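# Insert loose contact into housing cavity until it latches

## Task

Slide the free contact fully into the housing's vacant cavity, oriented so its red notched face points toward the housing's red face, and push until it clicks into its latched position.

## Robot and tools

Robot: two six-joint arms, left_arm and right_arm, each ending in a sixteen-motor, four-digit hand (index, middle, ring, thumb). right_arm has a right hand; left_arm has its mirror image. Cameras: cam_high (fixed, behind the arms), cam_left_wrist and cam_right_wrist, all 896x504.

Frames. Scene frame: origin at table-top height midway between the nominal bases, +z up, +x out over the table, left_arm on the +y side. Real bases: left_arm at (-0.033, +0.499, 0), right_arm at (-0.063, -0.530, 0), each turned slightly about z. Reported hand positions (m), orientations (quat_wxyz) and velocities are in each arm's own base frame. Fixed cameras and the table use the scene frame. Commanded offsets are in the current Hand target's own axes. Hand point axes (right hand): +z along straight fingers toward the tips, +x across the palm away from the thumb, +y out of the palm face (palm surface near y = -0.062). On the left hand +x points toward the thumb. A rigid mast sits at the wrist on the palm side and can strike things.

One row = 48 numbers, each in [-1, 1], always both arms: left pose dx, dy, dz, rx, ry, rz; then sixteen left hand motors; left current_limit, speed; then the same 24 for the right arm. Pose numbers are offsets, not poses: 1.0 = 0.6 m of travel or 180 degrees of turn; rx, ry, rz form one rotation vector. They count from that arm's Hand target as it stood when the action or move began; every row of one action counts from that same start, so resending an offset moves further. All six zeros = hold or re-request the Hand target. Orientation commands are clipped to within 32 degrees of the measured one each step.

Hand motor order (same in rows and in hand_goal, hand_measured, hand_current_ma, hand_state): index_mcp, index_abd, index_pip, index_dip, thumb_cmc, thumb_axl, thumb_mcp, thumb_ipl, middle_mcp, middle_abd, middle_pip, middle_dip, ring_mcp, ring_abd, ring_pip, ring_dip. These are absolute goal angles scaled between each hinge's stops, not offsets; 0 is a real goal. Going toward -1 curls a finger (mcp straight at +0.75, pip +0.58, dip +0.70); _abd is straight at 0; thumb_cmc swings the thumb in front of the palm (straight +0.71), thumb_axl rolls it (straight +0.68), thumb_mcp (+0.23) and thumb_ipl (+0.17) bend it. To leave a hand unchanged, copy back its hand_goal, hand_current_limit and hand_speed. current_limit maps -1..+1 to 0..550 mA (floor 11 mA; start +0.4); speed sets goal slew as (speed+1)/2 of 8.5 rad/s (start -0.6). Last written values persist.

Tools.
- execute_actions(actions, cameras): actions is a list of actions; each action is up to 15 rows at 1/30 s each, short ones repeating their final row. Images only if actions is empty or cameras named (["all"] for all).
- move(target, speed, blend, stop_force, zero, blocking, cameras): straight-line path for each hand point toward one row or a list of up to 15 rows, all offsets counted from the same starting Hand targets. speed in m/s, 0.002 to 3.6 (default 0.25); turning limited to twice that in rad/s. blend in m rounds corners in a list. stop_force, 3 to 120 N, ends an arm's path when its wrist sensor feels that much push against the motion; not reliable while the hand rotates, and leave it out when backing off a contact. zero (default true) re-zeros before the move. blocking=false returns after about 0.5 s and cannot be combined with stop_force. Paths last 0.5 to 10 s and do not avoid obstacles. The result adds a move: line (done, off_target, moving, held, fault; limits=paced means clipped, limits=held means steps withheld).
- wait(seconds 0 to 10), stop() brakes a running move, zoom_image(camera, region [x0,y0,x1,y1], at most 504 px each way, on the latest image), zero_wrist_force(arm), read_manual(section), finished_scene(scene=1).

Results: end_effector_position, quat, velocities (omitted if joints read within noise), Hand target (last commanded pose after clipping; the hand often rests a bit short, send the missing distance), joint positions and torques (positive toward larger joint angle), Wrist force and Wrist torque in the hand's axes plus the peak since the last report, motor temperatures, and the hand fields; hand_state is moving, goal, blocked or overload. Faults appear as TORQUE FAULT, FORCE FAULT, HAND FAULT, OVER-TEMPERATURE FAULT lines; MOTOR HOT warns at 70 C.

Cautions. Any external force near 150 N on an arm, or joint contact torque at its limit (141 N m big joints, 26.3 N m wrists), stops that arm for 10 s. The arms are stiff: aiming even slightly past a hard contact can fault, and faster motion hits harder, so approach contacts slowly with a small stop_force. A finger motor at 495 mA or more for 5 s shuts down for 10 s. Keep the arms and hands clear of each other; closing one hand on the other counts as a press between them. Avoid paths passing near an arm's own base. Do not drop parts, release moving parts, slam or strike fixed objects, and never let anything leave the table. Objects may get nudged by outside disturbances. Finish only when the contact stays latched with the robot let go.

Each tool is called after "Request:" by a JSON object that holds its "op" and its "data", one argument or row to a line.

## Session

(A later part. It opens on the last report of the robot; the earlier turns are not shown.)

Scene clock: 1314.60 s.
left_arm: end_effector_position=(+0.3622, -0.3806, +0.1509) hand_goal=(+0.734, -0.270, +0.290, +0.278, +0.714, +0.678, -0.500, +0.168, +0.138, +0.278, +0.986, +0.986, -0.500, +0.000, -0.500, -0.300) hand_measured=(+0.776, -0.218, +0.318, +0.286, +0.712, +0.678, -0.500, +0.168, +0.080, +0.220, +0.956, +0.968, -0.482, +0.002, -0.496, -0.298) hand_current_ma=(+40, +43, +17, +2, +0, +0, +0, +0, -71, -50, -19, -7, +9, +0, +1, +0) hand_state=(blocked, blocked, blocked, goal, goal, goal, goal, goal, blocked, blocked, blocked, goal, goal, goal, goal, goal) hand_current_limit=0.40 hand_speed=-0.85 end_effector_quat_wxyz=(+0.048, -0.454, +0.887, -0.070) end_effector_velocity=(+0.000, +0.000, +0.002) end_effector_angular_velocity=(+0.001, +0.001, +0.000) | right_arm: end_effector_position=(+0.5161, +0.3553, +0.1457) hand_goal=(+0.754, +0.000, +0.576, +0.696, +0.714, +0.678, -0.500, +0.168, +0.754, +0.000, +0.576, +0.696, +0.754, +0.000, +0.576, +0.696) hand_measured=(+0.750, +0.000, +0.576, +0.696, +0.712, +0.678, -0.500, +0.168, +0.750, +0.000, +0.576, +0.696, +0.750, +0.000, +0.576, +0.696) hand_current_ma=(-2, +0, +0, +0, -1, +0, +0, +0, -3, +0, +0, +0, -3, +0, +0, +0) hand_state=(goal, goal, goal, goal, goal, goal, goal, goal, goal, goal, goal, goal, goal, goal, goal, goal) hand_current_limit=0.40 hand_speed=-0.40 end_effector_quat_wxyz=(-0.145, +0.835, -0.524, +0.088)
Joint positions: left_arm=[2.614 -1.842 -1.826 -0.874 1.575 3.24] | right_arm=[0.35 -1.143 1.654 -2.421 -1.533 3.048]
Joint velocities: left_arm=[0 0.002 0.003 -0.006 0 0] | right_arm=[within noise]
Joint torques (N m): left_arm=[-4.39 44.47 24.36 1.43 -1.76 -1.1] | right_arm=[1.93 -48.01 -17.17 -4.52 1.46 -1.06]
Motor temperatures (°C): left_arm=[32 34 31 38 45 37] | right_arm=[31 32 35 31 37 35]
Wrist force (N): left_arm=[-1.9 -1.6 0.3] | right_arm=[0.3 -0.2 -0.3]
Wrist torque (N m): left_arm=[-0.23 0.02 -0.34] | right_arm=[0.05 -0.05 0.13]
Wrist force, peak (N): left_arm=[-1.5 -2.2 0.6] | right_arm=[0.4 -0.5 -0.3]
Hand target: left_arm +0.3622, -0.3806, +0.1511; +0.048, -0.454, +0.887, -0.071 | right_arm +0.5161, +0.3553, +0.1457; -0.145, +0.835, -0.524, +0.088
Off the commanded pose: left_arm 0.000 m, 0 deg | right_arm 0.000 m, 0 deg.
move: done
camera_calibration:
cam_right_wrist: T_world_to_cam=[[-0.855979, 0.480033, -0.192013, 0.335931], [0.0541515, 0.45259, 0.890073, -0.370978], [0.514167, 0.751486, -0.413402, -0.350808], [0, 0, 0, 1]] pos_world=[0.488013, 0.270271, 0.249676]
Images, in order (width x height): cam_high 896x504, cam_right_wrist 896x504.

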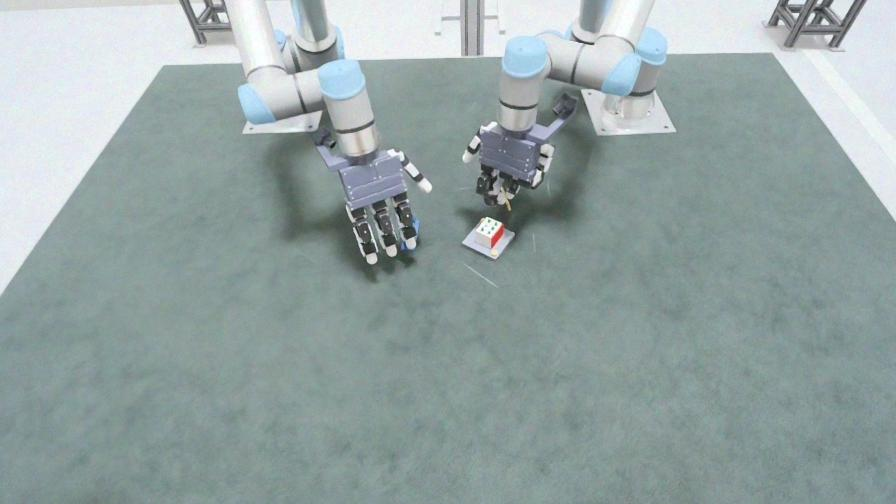

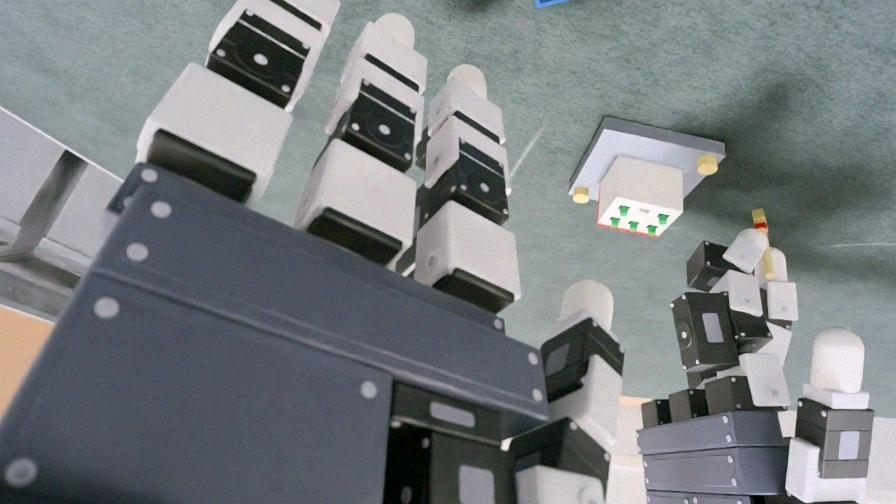

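Request:
{"op": "move", "data": {
  "target": [0.0005,0.0037,0.0213,0,0,0,0.734,-0.27,0.289,0.277,0.714,0.678,-0.5,0.168,0.137,0.278,0.985,0.986,-0.5,0,-0.5,-0.3,0.4,-0.9,0,0,0,0,0,0,0.754,0,0.576,0.696,0.714,0.678,-0.5,0.168,0.754,0,0.576,0.696,0.754,0,0.576,0.696,0.4,-0.4],
  "speed": 0.03
}}

Request:
{"op": "execute_actions", "data": {
  "actions": [
    [[0,0,0,0,0,0,0.714,-0.255,0.275,0.277,0.714,0.678,-0.5,0.168,0.157,0.26,0.99,0.986,-0.5,0,-0.5,-0.3,0.4,-0.93,0,0,0,0,0,0,0.754,0,0.576,0.696,0.714,0.678,-0.5,0.168,0.754,0,0.576,0.696,0.754,0,0.576,0.696,0.4,-0.4]]
  ],
  "cameras": ["cam_high","cam_right_wrist"]
}}

Request:
{"op": "zoom_image", "data": {
  "camera": "cam_high",
  "region": [470, 175, 540, 245]
}}

Request:
{"op": "zoom_image", "data": {
  "camera": "cam_right_wrist",
  "region": [680, 160, 840, 320]
}}

Scene clock: 1344.27 s.
left_arm: end_effector_position=(+0.3621, -0.3806, +0.1379) hand_goal=(+0.734, -0.270, +0.290, +0.278, +0.714, +0.678, -0.500, +0.168, +0.138, +0.278, +0.986, +0.986, -0.500, +0.000, -0.500, -0.300) hand_measured=(+0.776, -0.218, +0.318, +0.286, +0.712, +0.678, -0.500, +0.168, +0.080, +0.220, +0.956, +0.968, -0.482, +0.002, -0.496, -0.298) hand_current_ma=(+40, +43, +17, +2, +0, +0, +0, +0, -71, -50, -19, -7, +9, +0, +1, +0) hand_state=(blocked, blocked, blocked, goal, goal, goal, goal, goal, blocked, blocked, blocked, goal, goal, goal, goal, goal) hand_current_limit=0.40 hand_speed=-0.90 end_effector_quat_wxyz=(+0.048, -0.454, +0.887, -0.070) end_effector_velocity=(-0.001, +0.000, +0.001) end_effector_angular_velocity=(+0.001, +0.002, +0.000) | right_arm: end_effector_position=(+0.5161, +0.3553, +0.1457) hand_goal=(+0.754, +0.000, +0.576, +0.696, +0.714, +0.678, -0.500, +0.168, +0.754, +0.000, +0.576, +0.696, +0.754, +0.000, +0.576, +0.696) hand_measured=(+0.750, +0.000, +0.576, +0.696, +0.712, +0.678, -0.500, +0.168, +0.750, +0.000, +0.576, +0.696, +0.750, +0.000, +0.576, +0.696) hand_current_ma=(-2, +0, +0, +0, -1, +0, +0, +0, -3, +0, +0, +0, -3, +0, +0, +0) hand_state=(goal, goal, goal, goal, goal, goal, goal, goal, goal, goal, goal, goal, goal, goal, goal, goal) hand_current_limit=0.40 hand_speed=-0.40 end_effector_quat_wxyz=(-0.145, +0.835, -0.524, +0.088)
Joint positions: left_arm=[2.614 -1.858 -1.843 -0.841 1.575 3.24] | right_arm=[0.35 -1.143 1.654 -2.421 -1.533 3.048]
Joint velocities: left_arm=[-0.001 0.001 0.001 -0.005 0 -0.001] | right_arm=[within noise]
Joint torques (N m): left_arm=[-8.37 41.75 24.33 1.74 -1.82 -1.3] | right_arm=[2.37 -51.55 -16.06 -3.87 1.45 -1.2]
Wrist force (N): left_arm=[-2.0 -1.6 0.6] | right_arm=[0.2 -0.5 -0.2]
Wrist torque (N m): left_arm=[-0.26 0.03 -0.35] | right_arm=[0.00 -0.03 0.12]
Wrist force, peak (N): left_arm=[-1.9 -1.9 0.5] | right_arm=[0.3 -0.5 -0.4]
Hand target: left_arm +0.3621, -0.3806, +0.1381; +0.048, -0.454, +0.887, -0.071 | right_arm +0.5161, +0.3553, +0.1457; -0.145, +0.835, -0.524, +0.088
Off the commanded pose: left_arm 0.000 m, 0 deg | right_arm 0.000 m, 0 deg.
move: done

Scene clock: 1344.97 s.
left_arm: end_effector_position=(+0.3621, -0.3806, +0.1381) hand_goal=(+0.714, -0.254, +0.276, +0.278, +0.714, +0.678, -0.500, +0.168, +0.158, +0.260, +0.990, +0.986, -0.500, +0.000, -0.500, -0.300) hand_measured=(+0.776, -0.218, +0.318, +0.286, +0.712, +0.678, -0.500, +0.168, +0.080, +0.220, +0.956, +0.968, -0.482, +0.002, -0.496, -0.298) hand_current_ma=(+82, +22, +36, +2, +0, +0, +0, +0, -123, -25, -24, -7, +9, +0, +1, +0) hand_state=(blocked, blocked, blocked, goal, goal, goal, goal, goal, blocked, blocked, blocked, goal, goal, goal, goal, goal) hand_current_limit=0.40 hand_speed=-0.93 end_effector_quat_wxyz=(+0.048, -0.454, +0.887, -0.071) | right_arm: end_effector_position=(+0.5161, +0.3553, +0.1457) hand_goal=(+0.754, +0.000, +0.576, +0.696, +0.714, +0.678, -0.500, +0.168, +0.754, +0.000, +0.576, +0.696, +0.754, +0.000, +0.576, +0.696) hand_measured=(+0.750, +0.000, +0.576, +0.696, +0.712, +0.678, -0.500, +0.168, +0.750, +0.000, +0.576, +0.696, +0.750, +0.000, +0.576, +0.696) hand_current_ma=(-2, +0, +0, +0, -1, +0, +0, +0, -3, +0, +0, +0, -3, +0, +0, +0) hand_state=(goal, goal, goal, goal, goal, goal, goal, goal, goal, goal, goal, goal, goal, goal, goal, goal) hand_current_limit=0.40 hand_speed=-0.40 end_effector_quat_wxyz=(-0.145, +0.835, -0.524, +0.088)
Joint positions: left_arm=[2.614 -1.858 -1.843 -0.841 1.575 3.24] | right_arm=[0.35 -1.143 1.654 -2.421 -1.533 3.048]
Joint torques (N m): left_arm=[-8.27 45.05 25.43 1.54 -1.23 -0.93] | right_arm=[2.3 -49.04 -15.99 -4.06 1.47 -1.28]
Wrist force (N): left_arm=[-1.6 -1.6 0.9] | right_arm=[0.2 -0.4 -0.1]
Wrist torque (N m): left_arm=[-0.29 -0.01 -0.32] | right_arm=[0.01 -0.04 0.12]
Wrist force, peak (N): left_arm=[-2.0 -1.7 0.6] | right_arm=[0.1 -0.6 0.1]
Hand target: left_arm +0.3621, -0.3806, +0.1381; +0.048, -0.454, +0.887, -0.071 | right_arm +0.5161, +0.3553, +0.1457; -0.145, +0.835, -0.524, +0.088
Off the commanded pose: left_arm 0.000 m, 0 deg | right_arm 0.000 m, 0 deg.
camera_calibration:
cam_right_wrist: T_world_to_cam=[[-0.855979, 0.480033, -0.192013, 0.335931], [0.0541515, 0.45259, 0.890073, -0.370978], [0.514167, 0.751486, -0.413402, -0.350808], [0, 0, 0, 1]] pos_world=[0.488013, 0.270271, 0.249676]
Images, in order (width x height): cam_high 896x504, cam_right_wrist 896x504.

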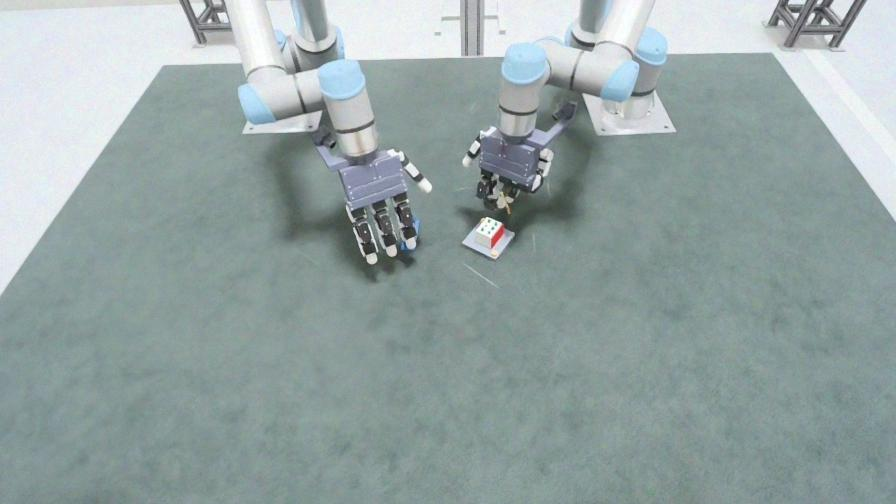

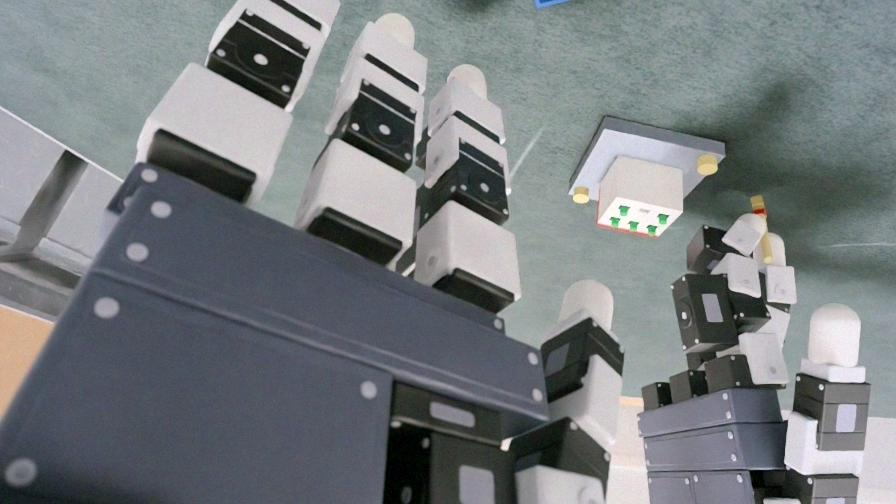

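Scaled by 7.200 from the camera's 896x504 image, which has a finer 1280x720 frame.

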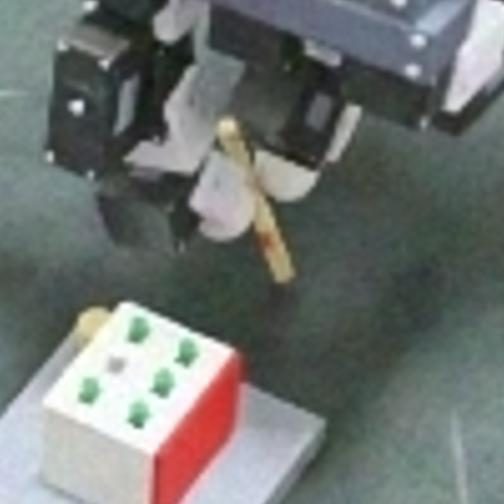

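Scaled by 3.150 from the camera's 896x504 image, which has a finer 1280x720 frame.

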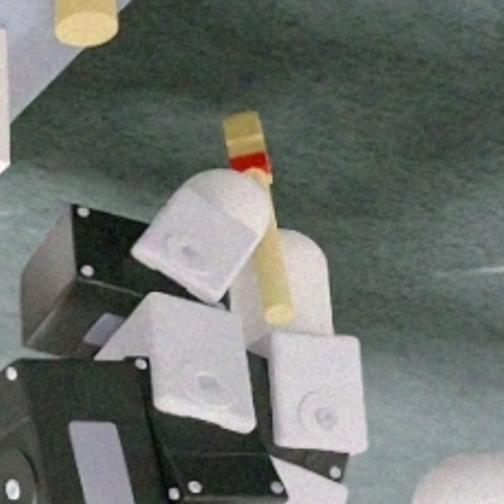

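Request:
{"op": "execute_actions", "data": {
  "actions": [
    [[0,0,0,0,0,0,0.694,-0.245,0.26,0.277,0.714,0.678,-0.5,0.168,0.177,0.248,0.99,0.986,-0.5,0,-0.5,-0.3,0.4,-0.93,0,0,0,0,0,0,0.754,0,0.576,0.696,0.714,0.678,-0.5,0.168,0.754,0,0.576,0.696,0.754,0,0.576,0.696,0.4,-0.4]]
  ],
  "cameras": ["cam_high","cam_right_wrist"]
}}

Request:
{"op": "zoom_image", "data": {
  "camera": "cam_right_wrist",
  "region": [680, 160, 840, 320]
}}

Scene clock: 1352.53 s.
left_arm: end_effector_position=(+0.3621, -0.3806, +0.1381) hand_goal=(+0.694, -0.244, +0.260, +0.278, +0.714, +0.678, -0.500, +0.168, +0.178, +0.248, +0.990, +0.986, -0.500, +0.000, -0.500, -0.300) hand_measured=(+0.776, -0.218, +0.318, +0.288, +0.712, +0.678, -0.500, +0.168, +0.084, +0.220, +0.956, +0.966, -0.482, +0.002, -0.496, -0.298) hand_current_ma=(+137, +12, +65, +2, +0, +0, +0, +0, -180, -13, -24, -9, +9, +0, +1, +0) hand_state=(blocked, blocked, blocked, goal, goal, goal, goal, goal, blocked, blocked, blocked, goal, goal, goal, goal, goal) hand_current_limit=0.40 hand_speed=-0.93 end_effector_quat_wxyz=(+0.048, -0.454, +0.887, -0.071) | right_arm: end_effector_position=(+0.5161, +0.3553, +0.1457) hand_goal=(+0.754, +0.000, +0.576, +0.696, +0.714, +0.678, -0.500, +0.168, +0.754, +0.000, +0.576, +0.696, +0.754, +0.000, +0.576, +0.696) hand_measured=(+0.750, +0.000, +0.576, +0.696, +0.712, +0.678, -0.500, +0.168, +0.750, +0.000, +0.576, +0.696, +0.750, +0.000, +0.576, +0.696) hand_current_ma=(-2, +0, +0, +0, -1, +0, +0, +0, -3, +0, +0, +0, -3, +0, +0, +0) hand_state=(goal, goal, goal, goal, goal, goal, goal, goal, goal, goal, goal, goal, goal, goal, goal, goal) hand_current_limit=0.40 hand_speed=-0.40 end_effector_quat_wxyz=(-0.145, +0.835, -0.524, +0.088)
Joint positions: left_arm=[2.614 -1.858 -1.843 -0.841 1.575 3.24] | right_arm=[0.35 -1.143 1.654 -2.421 -1.533 3.048]
Joint torques (N m): left_arm=[-5.52 44.18 24.38 1.49 0.37 -1.08] | right_arm=[2.63 -48.86 -17.55 -4.3 1.46 -1.18]
Wrist force (N): left_arm=[-2.0 -1.8 0.6] | right_arm=[0.1 -0.3 -0.2]
Wrist torque (N m): left_arm=[-0.29 0.03 -0.35] | right_arm=[0.03 -0.02 0.11]
Wrist force, peak (N): left_arm=[-2.1 -1.7 0.7] | right_arm=[0.3 -0.6 -0.1]
Hand target: left_arm +0.3621, -0.3806, +0.1381; +0.048, -0.454, +0.887, -0.071 | right_arm +0.5161, +0.3553, +0.1457; -0.145, +0.835, -0.524, +0.088
Off the commanded pose: left_arm 0.000 m, 0 deg | right_arm 0.000 m, 0 deg.
camera_calibration:
cam_right_wrist: T_world_to_cam=[[-0.855979, 0.480033, -0.192013, 0.335931], [0.0541515, 0.45259, 0.890073, -0.370978], [0.514167, 0.751486, -0.413402, -0.350808], [0, 0, 0, 1]] pos_world=[0.488013, 0.270271, 0.249676]
Images, in order (width x height): cam_high 896x504, cam_right_wrist 896x504.

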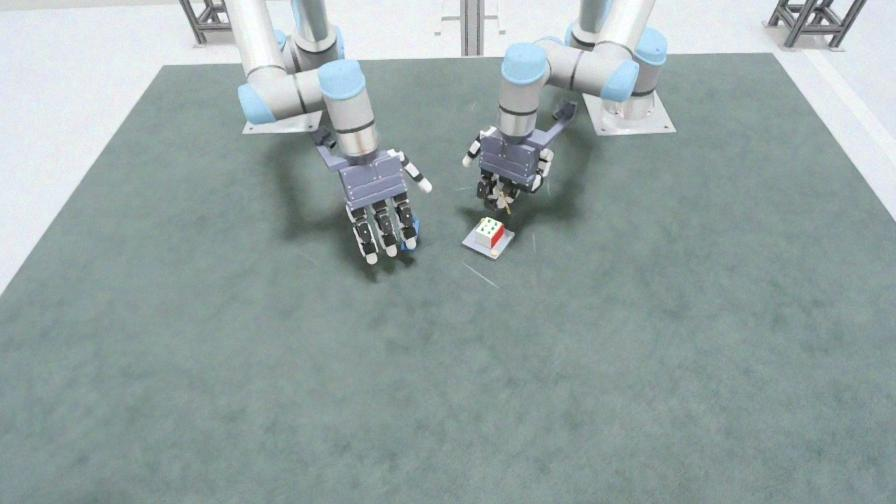

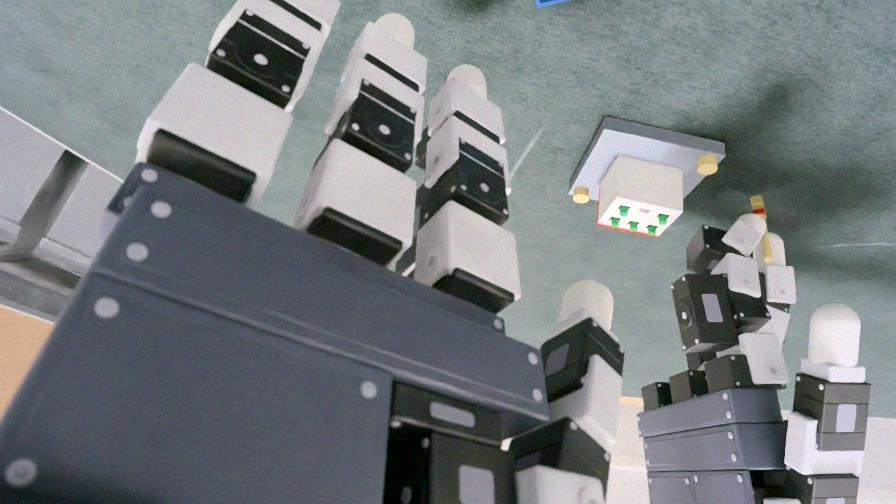

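Scaled by 3.150 from the camera's 896x504 image, which has a finer 1280x720 frame.

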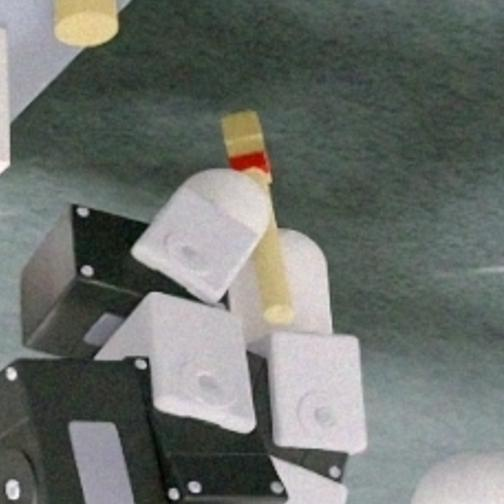

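Request:
{"op": "execute_actions", "data": {
  "actions": [
    [[0,0,0,0,0,0,0.694,-0.215,0.26,0.277,0.714,0.678,-0.5,0.168,0.177,0.217,0.99,0.986,-0.5,0,-0.5,-0.3,0.4,-0.95,0,0,0,0,0,0,0.754,0,0.576,0.696,0.714,0.678,-0.5,0.168,0.754,0,0.576,0.696,0.754,0,0.576,0.696,0.4,-0.4]]
  ],
  "cameras": ["cam_right_wrist"]
}}

Request:
{"op": "zoom_image", "data": {
  "camera": "cam_right_wrist",
  "region": [680, 160, 840, 320]
}}

Scene clock: 1359.30 s.
left_arm: end_effector_position=(+0.3621, -0.3806, +0.1381) hand_goal=(+0.694, -0.214, +0.260, +0.278, +0.714, +0.678, -0.500, +0.168, +0.178, +0.218, +0.990, +0.986, -0.500, +0.000, -0.500, -0.300) hand_measured=(+0.776, -0.190, +0.318, +0.290, +0.712, +0.678, -0.500, +0.168, +0.098, +0.200, +0.956, +0.966, -0.482, +0.002, -0.496, -0.298) hand_current_ma=(+137, +11, +65, +4, +0, +0, +0, +0, -129, -7, -24, -9, +9, +0, +1, +0) hand_state=(blocked, blocked, blocked, goal, goal, goal, goal, goal, blocked, goal, blocked, goal, goal, goal, goal, goal) hand_current_limit=0.40 hand_speed=-0.95 end_effector_quat_wxyz=(+0.048, -0.454, +0.887, -0.071) | right_arm: end_effector_position=(+0.5161, +0.3553, +0.1457) hand_goal=(+0.754, +0.000, +0.576, +0.696, +0.714, +0.678, -0.500, +0.168, +0.754, +0.000, +0.576, +0.696, +0.754, +0.000, +0.576, +0.696) hand_measured=(+0.750, +0.000, +0.576, +0.696, +0.712, +0.678, -0.500, +0.168, +0.750, +0.000, +0.576, +0.696, +0.750, +0.000, +0.576, +0.696) hand_current_ma=(-2, +0, +0, +0, -1, +0, +0, +0, -3, +0, +0, +0, -3, +0, +0, +0) hand_state=(goal, goal, goal, goal, goal, goal, goal, goal, goal, goal, goal, goal, goal, goal, goal, goal) hand_current_limit=0.40 hand_speed=-0.40 end_effector_quat_wxyz=(-0.145, +0.835, -0.524, +0.088)
Joint positions: left_arm=[2.614 -1.858 -1.843 -0.841 1.575 3.24] | right_arm=[0.35 -1.143 1.654 -2.421 -1.533 3.048]
Joint torques (N m): left_arm=[-6.41 43.68 24.79 1.75 1.68 -1.05] | right_arm=[0.17 -50.62 -17.12 -4.41 0.87 -1.5]
Wrist force (N): left_arm=[-1.9 -1.7 0.4] | right_arm=[0.2 -0.5 -0.2]
Wrist torque (N m): left_arm=[-0.26 0.02 -0.35] | right_arm=[0.00 -0.03 0.11]
Wrist force, peak (N): left_arm=[-2.1 -1.6 0.8] | right_arm=[0.6 -0.5 -0.2]
Hand target: left_arm +0.3621, -0.3806, +0.1381; +0.048, -0.454, +0.887, -0.071 | right_arm +0.5161, +0.3553, +0.1457; -0.145, +0.835, -0.524, +0.088
Off the commanded pose: left_arm 0.000 m, 0 deg | right_arm 0.000 m, 0 deg.
camera_calibration:
cam_right_wrist: T_world_to_cam=[[-0.855979, 0.480033, -0.192013, 0.335931], [0.0541515, 0.45259, 0.890073, -0.370978], [0.514167, 0.751486, -0.413402, -0.350808], [0, 0, 0, 1]] pos_world=[0.488013, 0.270271, 0.249676]
Images, in order (width x height): cam_right_wrist 896x504.

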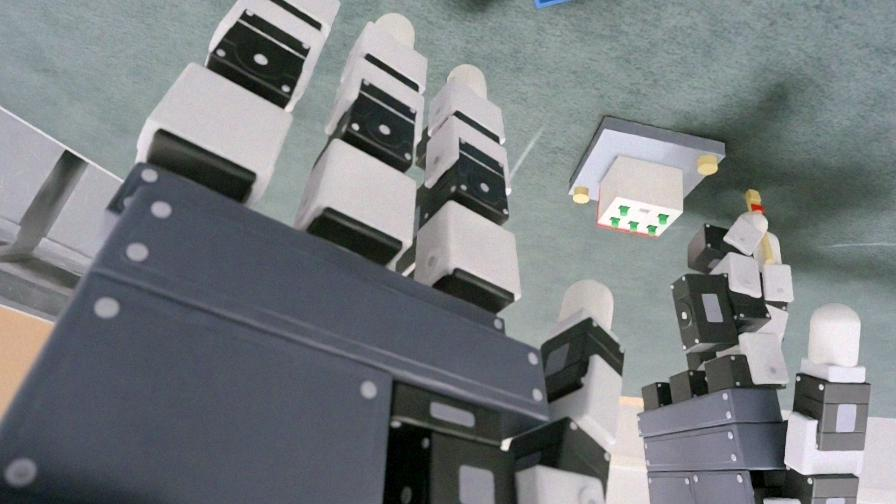

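Scaled by 3.150 from the camera's 896x504 image, which has a finer 1280x720 frame.

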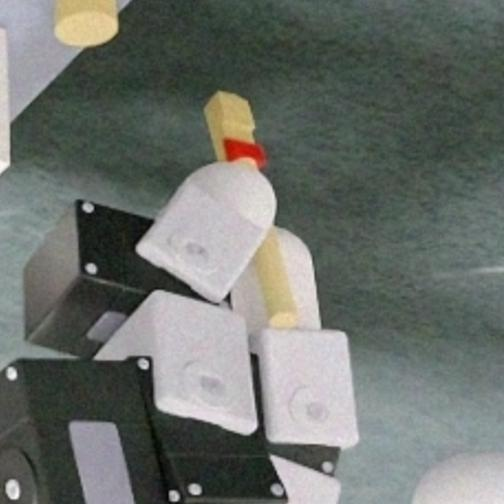

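Request:
{"op": "execute_actions", "data": {
  "actions": [
    [[0,0,0,0,0,0,0.694,-0.195,0.26,0.277,0.714,0.678,-0.5,0.168,0.177,0.2,0.99,0.986,-0.5,0,-0.5,-0.3,0.4,-0.95,0,0,0,0,0,0,0.754,0,0.576,0.696,0.714,0.678,-0.5,0.168,0.754,0,0.576,0.696,0.754,0,0.576,0.696,0.4,-0.4]]
  ],
  "cameras": ["cam_right_wrist", "cam_high"]
}}

Request:
{"op": "zoom_image", "data": {
  "camera": "cam_right_wrist",
  "region": [680, 160, 840, 320]
}}

Request:
{"op": "zoom_image", "data": {
  "camera": "cam_high",
  "region": [480, 175, 530, 225]
}}

Scene clock: 1364.77 s.
left_arm: end_effector_position=(+0.3621, -0.3806, +0.1381) hand_goal=(+0.694, -0.194, +0.260, +0.278, +0.714, +0.678, -0.500, +0.168, +0.178, +0.200, +0.990, +0.986, -0.500, +0.000, -0.500, -0.300) hand_measured=(+0.746, -0.170, +0.304, +0.288, +0.712, +0.678, -0.500, +0.168, +0.128, +0.180, +0.960, +0.970, -0.482, +0.002, -0.496, -0.298) hand_current_ma=(+62, +11, +39, +3, +0, +0, +0, +0, -55, -7, -19, -7, +9, +0, +1, +0) hand_state=(blocked, blocked, blocked, goal, goal, goal, goal, goal, blocked, blocked, blocked, goal, goal, goal, goal, goal) hand_current_limit=0.40 hand_speed=-0.95 end_effector_quat_wxyz=(+0.048, -0.454, +0.887, -0.071) | right_arm: end_effector_position=(+0.5161, +0.3553, +0.1457) hand_goal=(+0.754, +0.000, +0.576, +0.696, +0.714, +0.678, -0.500, +0.168, +0.754, +0.000, +0.576, +0.696, +0.754, +0.000, +0.576, +0.696) hand_measured=(+0.750, +0.000, +0.576, +0.696, +0.712, +0.678, -0.500, +0.168, +0.750, +0.000, +0.576, +0.696, +0.750, +0.000, +0.576, +0.696) hand_current_ma=(-2, +0, +0, +0, -1, +0, +0, +0, -3, +0, +0, +0, -3, +0, +0, +0) hand_state=(goal, goal, goal, goal, goal, goal, goal, goal, goal, goal, goal, goal, goal, goal, goal, goal) hand_current_limit=0.40 hand_speed=-0.40 end_effector_quat_wxyz=(-0.145, +0.835, -0.524, +0.088)
Joint positions: left_arm=[2.614 -1.858 -1.843 -0.841 1.575 3.24] | right_arm=[0.35 -1.143 1.654 -2.421 -1.533 3.048]
Joint torques (N m): left_arm=[-5.55 44.22 24.65 1.79 1.46 -0.84] | right_arm=[0.21 -50.45 -16.22 -4.54 1.52 -1.37]
Wrist force (N): left_arm=[-1.9 -1.5 0.4] | right_arm=[0.3 -0.5 -0.1]
Wrist torque (N m): left_arm=[-0.23 0.02 -0.36] | right_arm=[0.00 -0.05 0.12]
Wrist force, peak (N): left_arm=[-2.0 -1.8 0.6] | right_arm=[0.4 -0.5 -0.4]
Hand target: left_arm +0.3621, -0.3806, +0.1381; +0.048, -0.454, +0.887, -0.071 | right_arm +0.5161, +0.3553, +0.1457; -0.145, +0.835, -0.524, +0.088
Off the commanded pose: left_arm 0.000 m, 0 deg | right_arm 0.000 m, 0 deg.
camera_calibration:
cam_right_wrist: T_world_to_cam=[[-0.855979, 0.480033, -0.192013, 0.335931], [0.0541515, 0.45259, 0.890073, -0.370978], [0.514167, 0.751486, -0.413402, -0.350808], [0, 0, 0, 1]] pos_world=[0.488013, 0.270271, 0.249676]
Images, in order (width x height): cam_high 896x504, cam_right_wrist 896x504.

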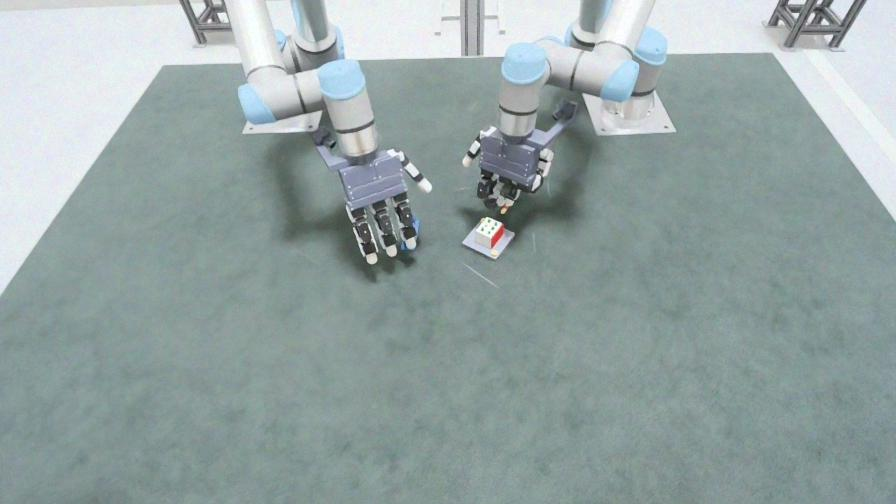

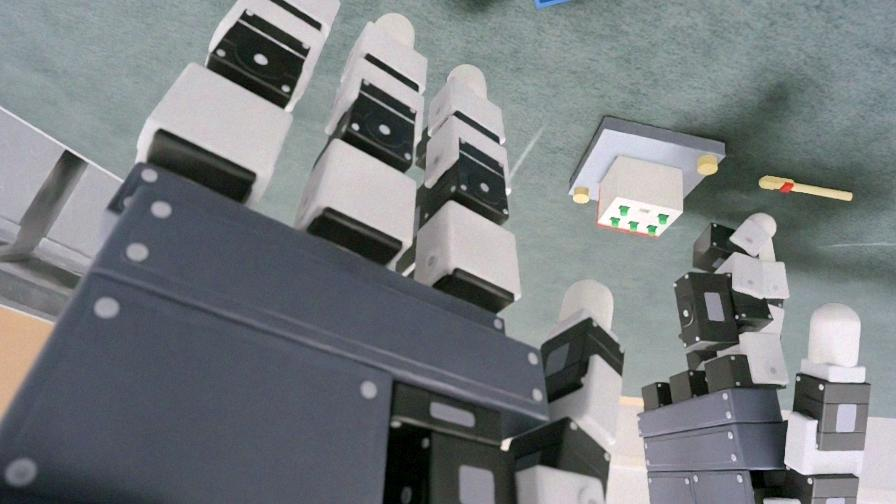

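Scaled by 3.150 from the camera's 896x504 image, which has a finer 1280x720 frame.

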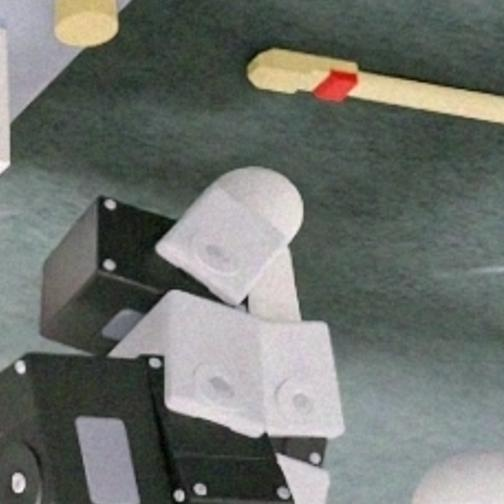

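Scaled by 10.080 from the camera's 896x504 image, which has a finer 1280x720 frame.

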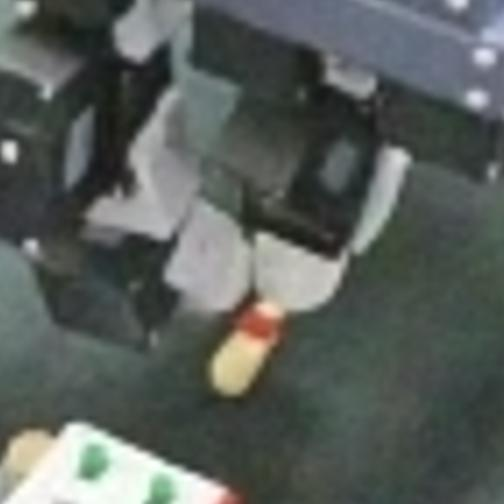

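Request:
{"op": "move", "data": {
  "target": [-0.0028,-0.0229,-0.1314,0,0,0,0.734,0,0.289,0.277,0.714,0.678,-0.5,0.168,0.137,0,0.985,0.986,-0.5,0,-0.5,-0.3,0.4,-0.8,0,0,0,0,0,0,0.754,0,0.576,0.696,0.714,0.678,-0.5,0.168,0.754,0,0.576,0.696,0.754,0,0.576,0.696,0.4,-0.4],
  "speed": 0.1,
  "cameras": ["cam_high","cam_right_wrist","cam_left_wrist"]
}}

Request:
{"op": "zoom_image", "data": {
  "camera": "cam_right_wrist",
  "region": [740, 140, 880, 240]
}}

Request:
{"op": "zoom_image", "data": {
  "camera": "cam_high",
  "region": [470, 170, 540, 240]
}}

Scene clock: 1415.83 s.
left_arm: end_effector_position=(+0.3623, -0.3808, +0.2182) hand_goal=(+0.734, +0.000, +0.290, +0.278, +0.714, +0.678, -0.500, +0.168, +0.138, +0.000, +0.986, +0.986, -0.500, +0.000, -0.500, -0.300) hand_measured=(+0.734, -0.002, +0.294, +0.280, +0.712, +0.678, -0.500, +0.168, +0.138, +0.002, +0.984, +0.982, -0.482, +0.002, -0.496, -0.298) hand_current_ma=(+0, +0, +0, +0, +0, +0, +0, +0, +0, +0, +0, +0, +8, +0, +1, +0) hand_state=(goal, goal, goal, goal, goal, goal, goal, goal, goal, goal, goal, goal, goal, goal, goal, goal) hand_current_limit=0.40 hand_speed=-0.80 end_effector_quat_wxyz=(+0.048, -0.454, +0.887, -0.071) | right_arm: end_effector_position=(+0.5161, +0.3553, +0.1457) hand_goal=(+0.754, +0.000, +0.576, +0.696, +0.714, +0.678, -0.500, +0.168, +0.754, +0.000, +0.576, +0.696, +0.754, +0.000, +0.576, +0.696) hand_measured=(+0.750, +0.000, +0.576, +0.696, +0.712, +0.678, -0.500, +0.168, +0.750, +0.000, +0.576, +0.696, +0.750, +0.000, +0.576, +0.696) hand_current_ma=(-2, +0, +0, +0, -1, +0, +0, +0, -3, +0, +0, +0, -3, +0, +0, +0) hand_state=(goal, goal, goal, goal, goal, goal, goal, goal, goal, goal, goal, goal, goal, goal, goal, goal) hand_current_limit=0.40 hand_speed=-0.40 end_effector_quat_wxyz=(-0.145, +0.835, -0.524, +0.088)
Joint positions: left_arm=[2.614 -1.773 -1.724 -1.044 1.575 3.24] | right_arm=[0.35 -1.143 1.654 -2.421 -1.533 3.048]
Joint torques (N m): left_arm=[-9.01 21.84 15.14 3.27 1.1 -0.88] | right_arm=[-0.8 -49.9 -17.27 -4.03 1.12 -1.17]
Wrist force (N): left_arm=[-1.3 -1.8 0.2] | right_arm=[0.3 -0.5 -0.3]
Wrist torque (N m): left_arm=[-0.24 -0.07 -0.27] | right_arm=[0.02 -0.05 0.13]
Wrist force, peak (N): left_arm=[-2.1 -1.9 0.6] | right_arm=[0.3 -0.7 -0.1]
Hand target: left_arm +0.3623, -0.3808, +0.2182; +0.048, -0.454, +0.887, -0.071 | right_arm +0.5161, +0.3553, +0.1457; -0.145, +0.835, -0.524, +0.088
Off the commanded pose: left_arm 0.000 m, 0 deg | right_arm 0.000 m, 0 deg.
move: done
camera_calibration:
cam_left_wrist: T_world_to_cam=[[0.952076, 0.278795, 0.125793, -0.295448], [0.076173, -0.614444, 0.785274, -0.481474], [0.296223, -0.738059, -0.606235, -0.132069], [0, 0, 0, 1]] pos_world=[0.357087, -0.310944, 0.335189]
cam_right_wrist: T_world_to_cam=[[-0.855979, 0.480033, -0.192013, 0.335931], [0.0541515, 0.45259, 0.890073, -0.370978], [0.514167, 0.751486, -0.413402, -0.350808], [0, 0, 0, 1]] pos_world=[0.488013, 0.270271, 0.249676]

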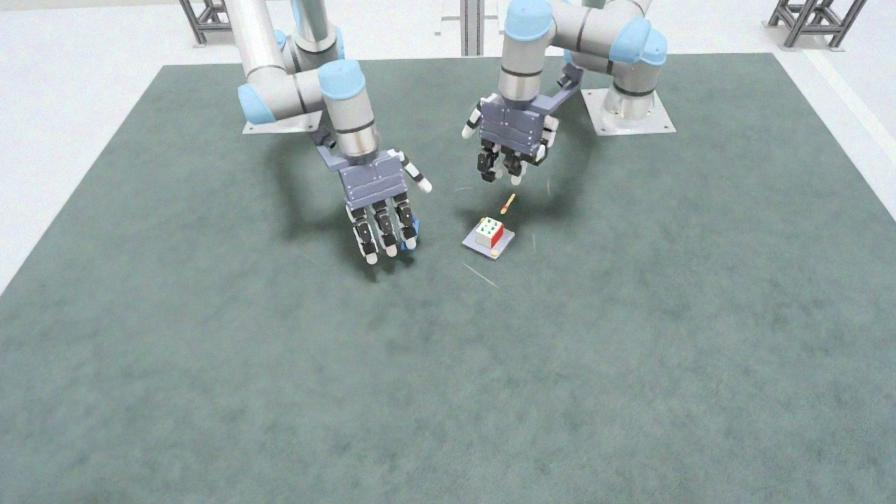

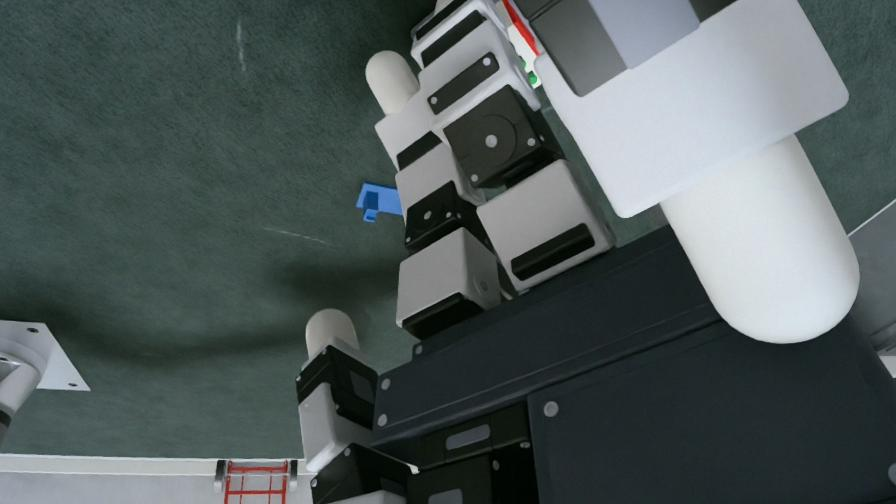

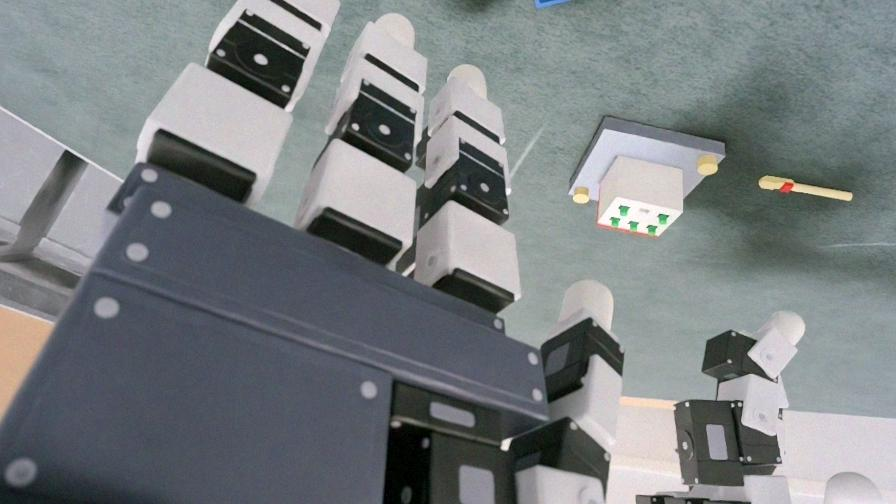

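Scaled by 3.600 from the camera's 896x504 image, which has a finer 1280x720 frame.

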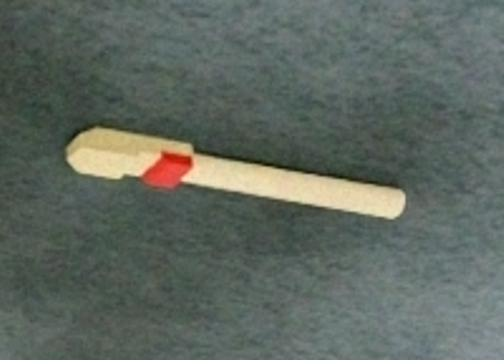

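Scaled by 7.200 from the camera's 896x504 image, which has a finer 1280x720 frame.

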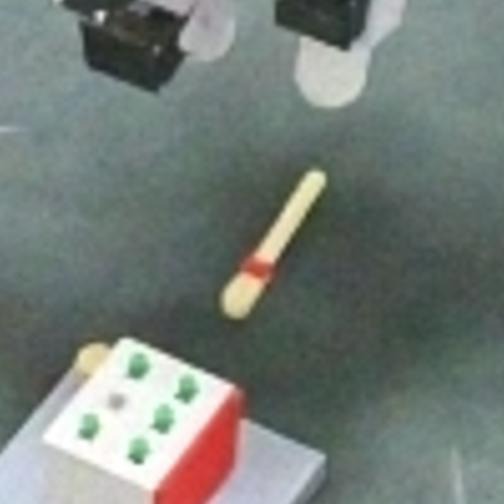

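Request:
{"op": "move", "data": {
  "target": [0.0407,0.1613,0.1447,0.1113,-0.0069,-0.039,0.734,0,0.289,0.277,0.714,0.678,-0.5,0.168,0.137,0,0.985,0.986,-0.5,0,-0.5,-0.3,0.4,-0.8,0,0,0,0,0,0,0.754,0,0.576,0.696,0.714,0.678,-0.5,0.168,0.754,0,0.576,0.696,0.754,0,0.576,0.696,0.4,-0.4],
  "speed": 0.12,
  "cameras": ["cam_high","cam_right_wrist","cam_left_wrist"]
}}

Request:
{"op": "zoom_image", "data": {
  "camera": "cam_right_wrist",
  "region": [740, 120, 896, 276]
}}

Request:
{"op": "zoom_image", "data": {
  "camera": "cam_high",
  "region": [470, 170, 540, 240]
}}

Request:
{"op": "zoom_image", "data": {
  "camera": "cam_left_wrist",
  "region": [340, 0, 540, 120]
}}

Scene clock: 1466.93 s.
left_arm: end_effector_position=(+0.2838, -0.3517, +0.1158) hand_goal=(+0.734, +0.000, +0.290, +0.278, +0.714, +0.678, -0.500, +0.168, +0.138, +0.000, +0.986, +0.986, -0.500, +0.000, -0.500, -0.300) hand_measured=(+0.732, -0.002, +0.292, +0.280, +0.712, +0.678, -0.500, +0.168, +0.138, +0.002, +0.984, +0.982, -0.482, +0.002, -0.496, -0.298) hand_current_ma=(+0, +0, +0, +0, +0, +0, +0, +0, +0, +0, +0, +0, +8, +0, +1, +0) hand_state=(goal, goal, goal, goal, goal, goal, goal, goal, goal, goal, goal, goal, goal, goal, goal, goal) hand_current_limit=0.40 hand_speed=-0.80 end_effector_quat_wxyz=(+0.131, -0.492, +0.832, -0.222) | right_arm: end_effector_position=(+0.5161, +0.3553, +0.1457) hand_goal=(+0.754, +0.000, +0.576, +0.696, +0.714, +0.678, -0.500, +0.168, +0.754, +0.000, +0.576, +0.696, +0.754, +0.000, +0.576, +0.696) hand_measured=(+0.750, +0.000, +0.576, +0.696, +0.712, +0.678, -0.500, +0.168, +0.750, +0.000, +0.576, +0.696, +0.750, +0.000, +0.576, +0.696) hand_current_ma=(-2, +0, +0, +0, -1, +0, +0, +0, -3, +0, +0, +0, -3, +0, +0, +0) hand_state=(goal, goal, goal, goal, goal, goal, goal, goal, goal, goal, goal, goal, goal, goal, goal, goal) hand_current_limit=0.40 hand_speed=-0.40 end_effector_quat_wxyz=(-0.145, +0.835, -0.524, +0.088)
Joint positions: left_arm=[2.598 -1.621 -2.313 -0.258 1.592 3.106] | right_arm=[0.35 -1.143 1.654 -2.421 -1.533 3.048]
Joint torques (N m): left_arm=[8.71 10.36 10.56 4.6 -2.31 1.34] | right_arm=[-1.78 -49.24 -15.61 -3.94 0.96 -1.2]
Wrist force (N): left_arm=[-1.9 -1.1 -0.2] | right_arm=[0.3 -0.5 -0.2]
Wrist torque (N m): left_arm=[-0.19 -0.03 -0.27] | right_arm=[0.00 -0.04 0.12]
Wrist force, peak (N): left_arm=[-1.5 -2.4 0.2] | right_arm=[0.2 -0.7 -0.3]
Hand target: left_arm +0.2838, -0.3517, +0.1158; +0.131, -0.492, +0.832, -0.222 | right_arm +0.5161, +0.3553, +0.1457; -0.145, +0.835, -0.524, +0.088
Off the commanded pose: left_arm 0.000 m, 0 deg | right_arm 0.000 m, 0 deg.
move: done
camera_calibration:
cam_left_wrist: T_world_to_cam=[[0.846726, 0.43057, 0.312514, -0.15422], [-0.103891, -0.442281, 0.890839, -0.277831], [0.521788, -0.786764, -0.329758, -0.262554], [0, 0, 0, 1]] pos_world=[0.238715, -0.263045, 0.20912]
cam_right_wrist: T_world_to_cam=[[-0.855979, 0.480033, -0.192013, 0.335931], [0.0541515, 0.45259, 0.890073, -0.370978], [0.514167, 0.751486, -0.413402, -0.350808], [0, 0, 0, 1]] pos_world=[0.488013, 0.270271, 0.249676]

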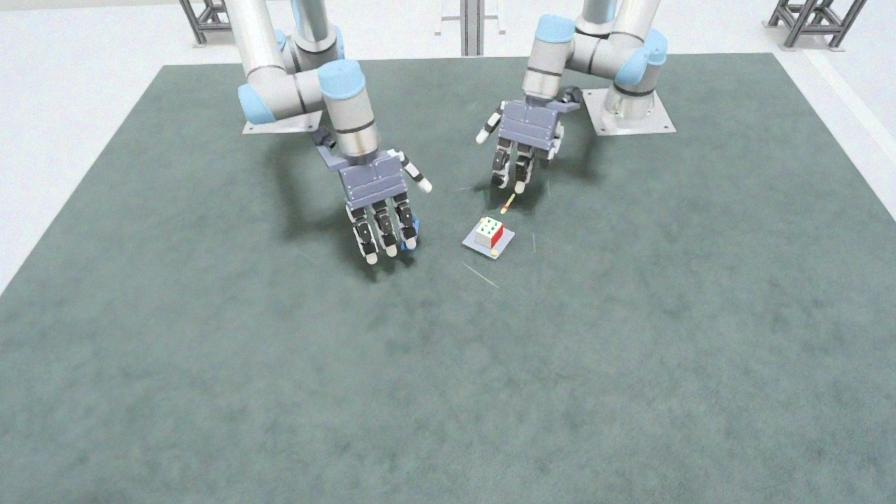

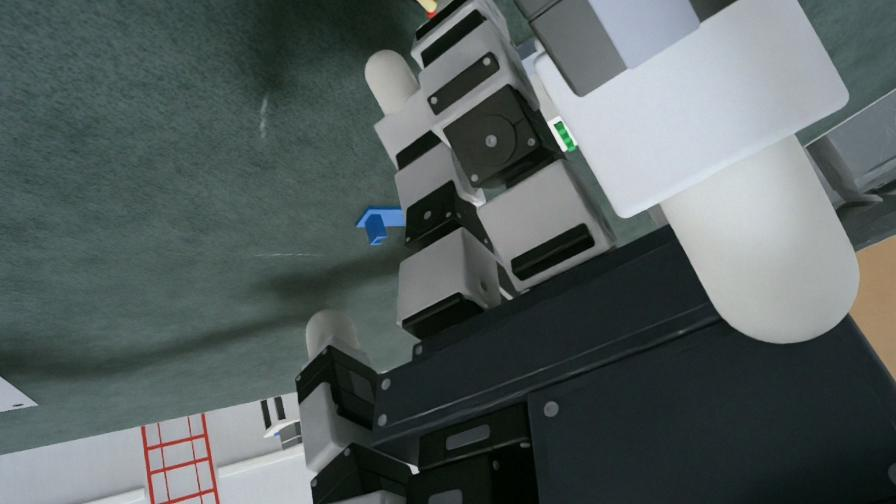

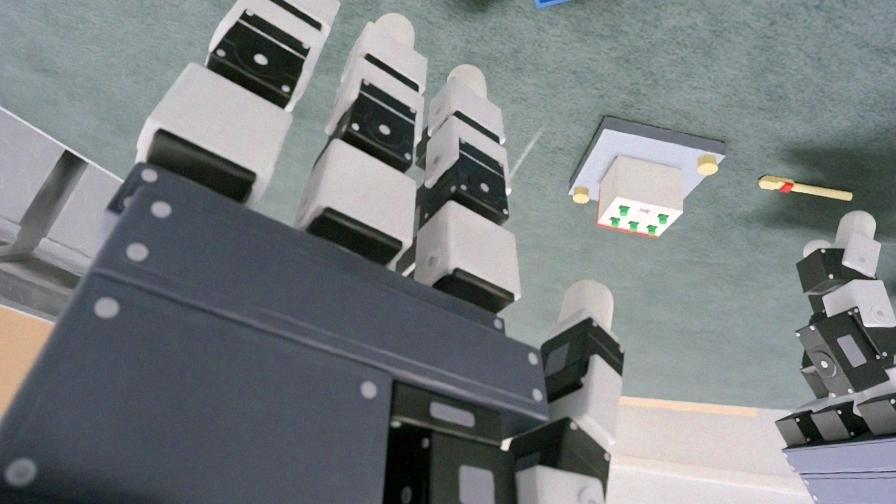

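Scaled by 3.231 from the camera's 896x504 image, which has a finer 1280x720 frame.

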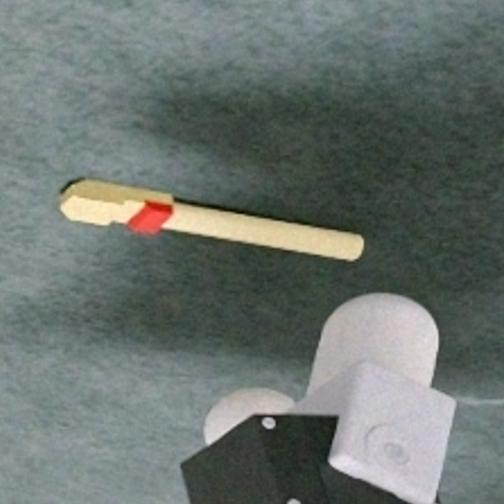

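Scaled by 7.200 from the camera's 896x504 image, which has a finer 1280x720 frame.

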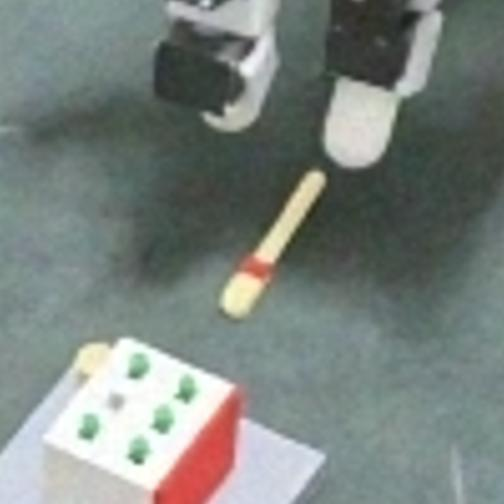

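Scaled by 2.520 from the camera's 896x504 image, which has a finer 1280x720 frame.

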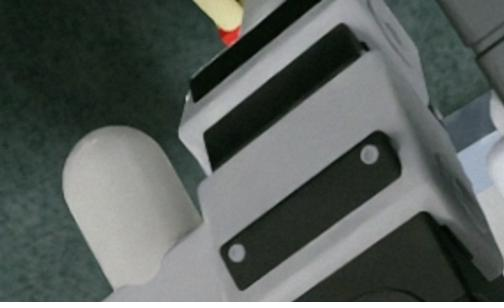

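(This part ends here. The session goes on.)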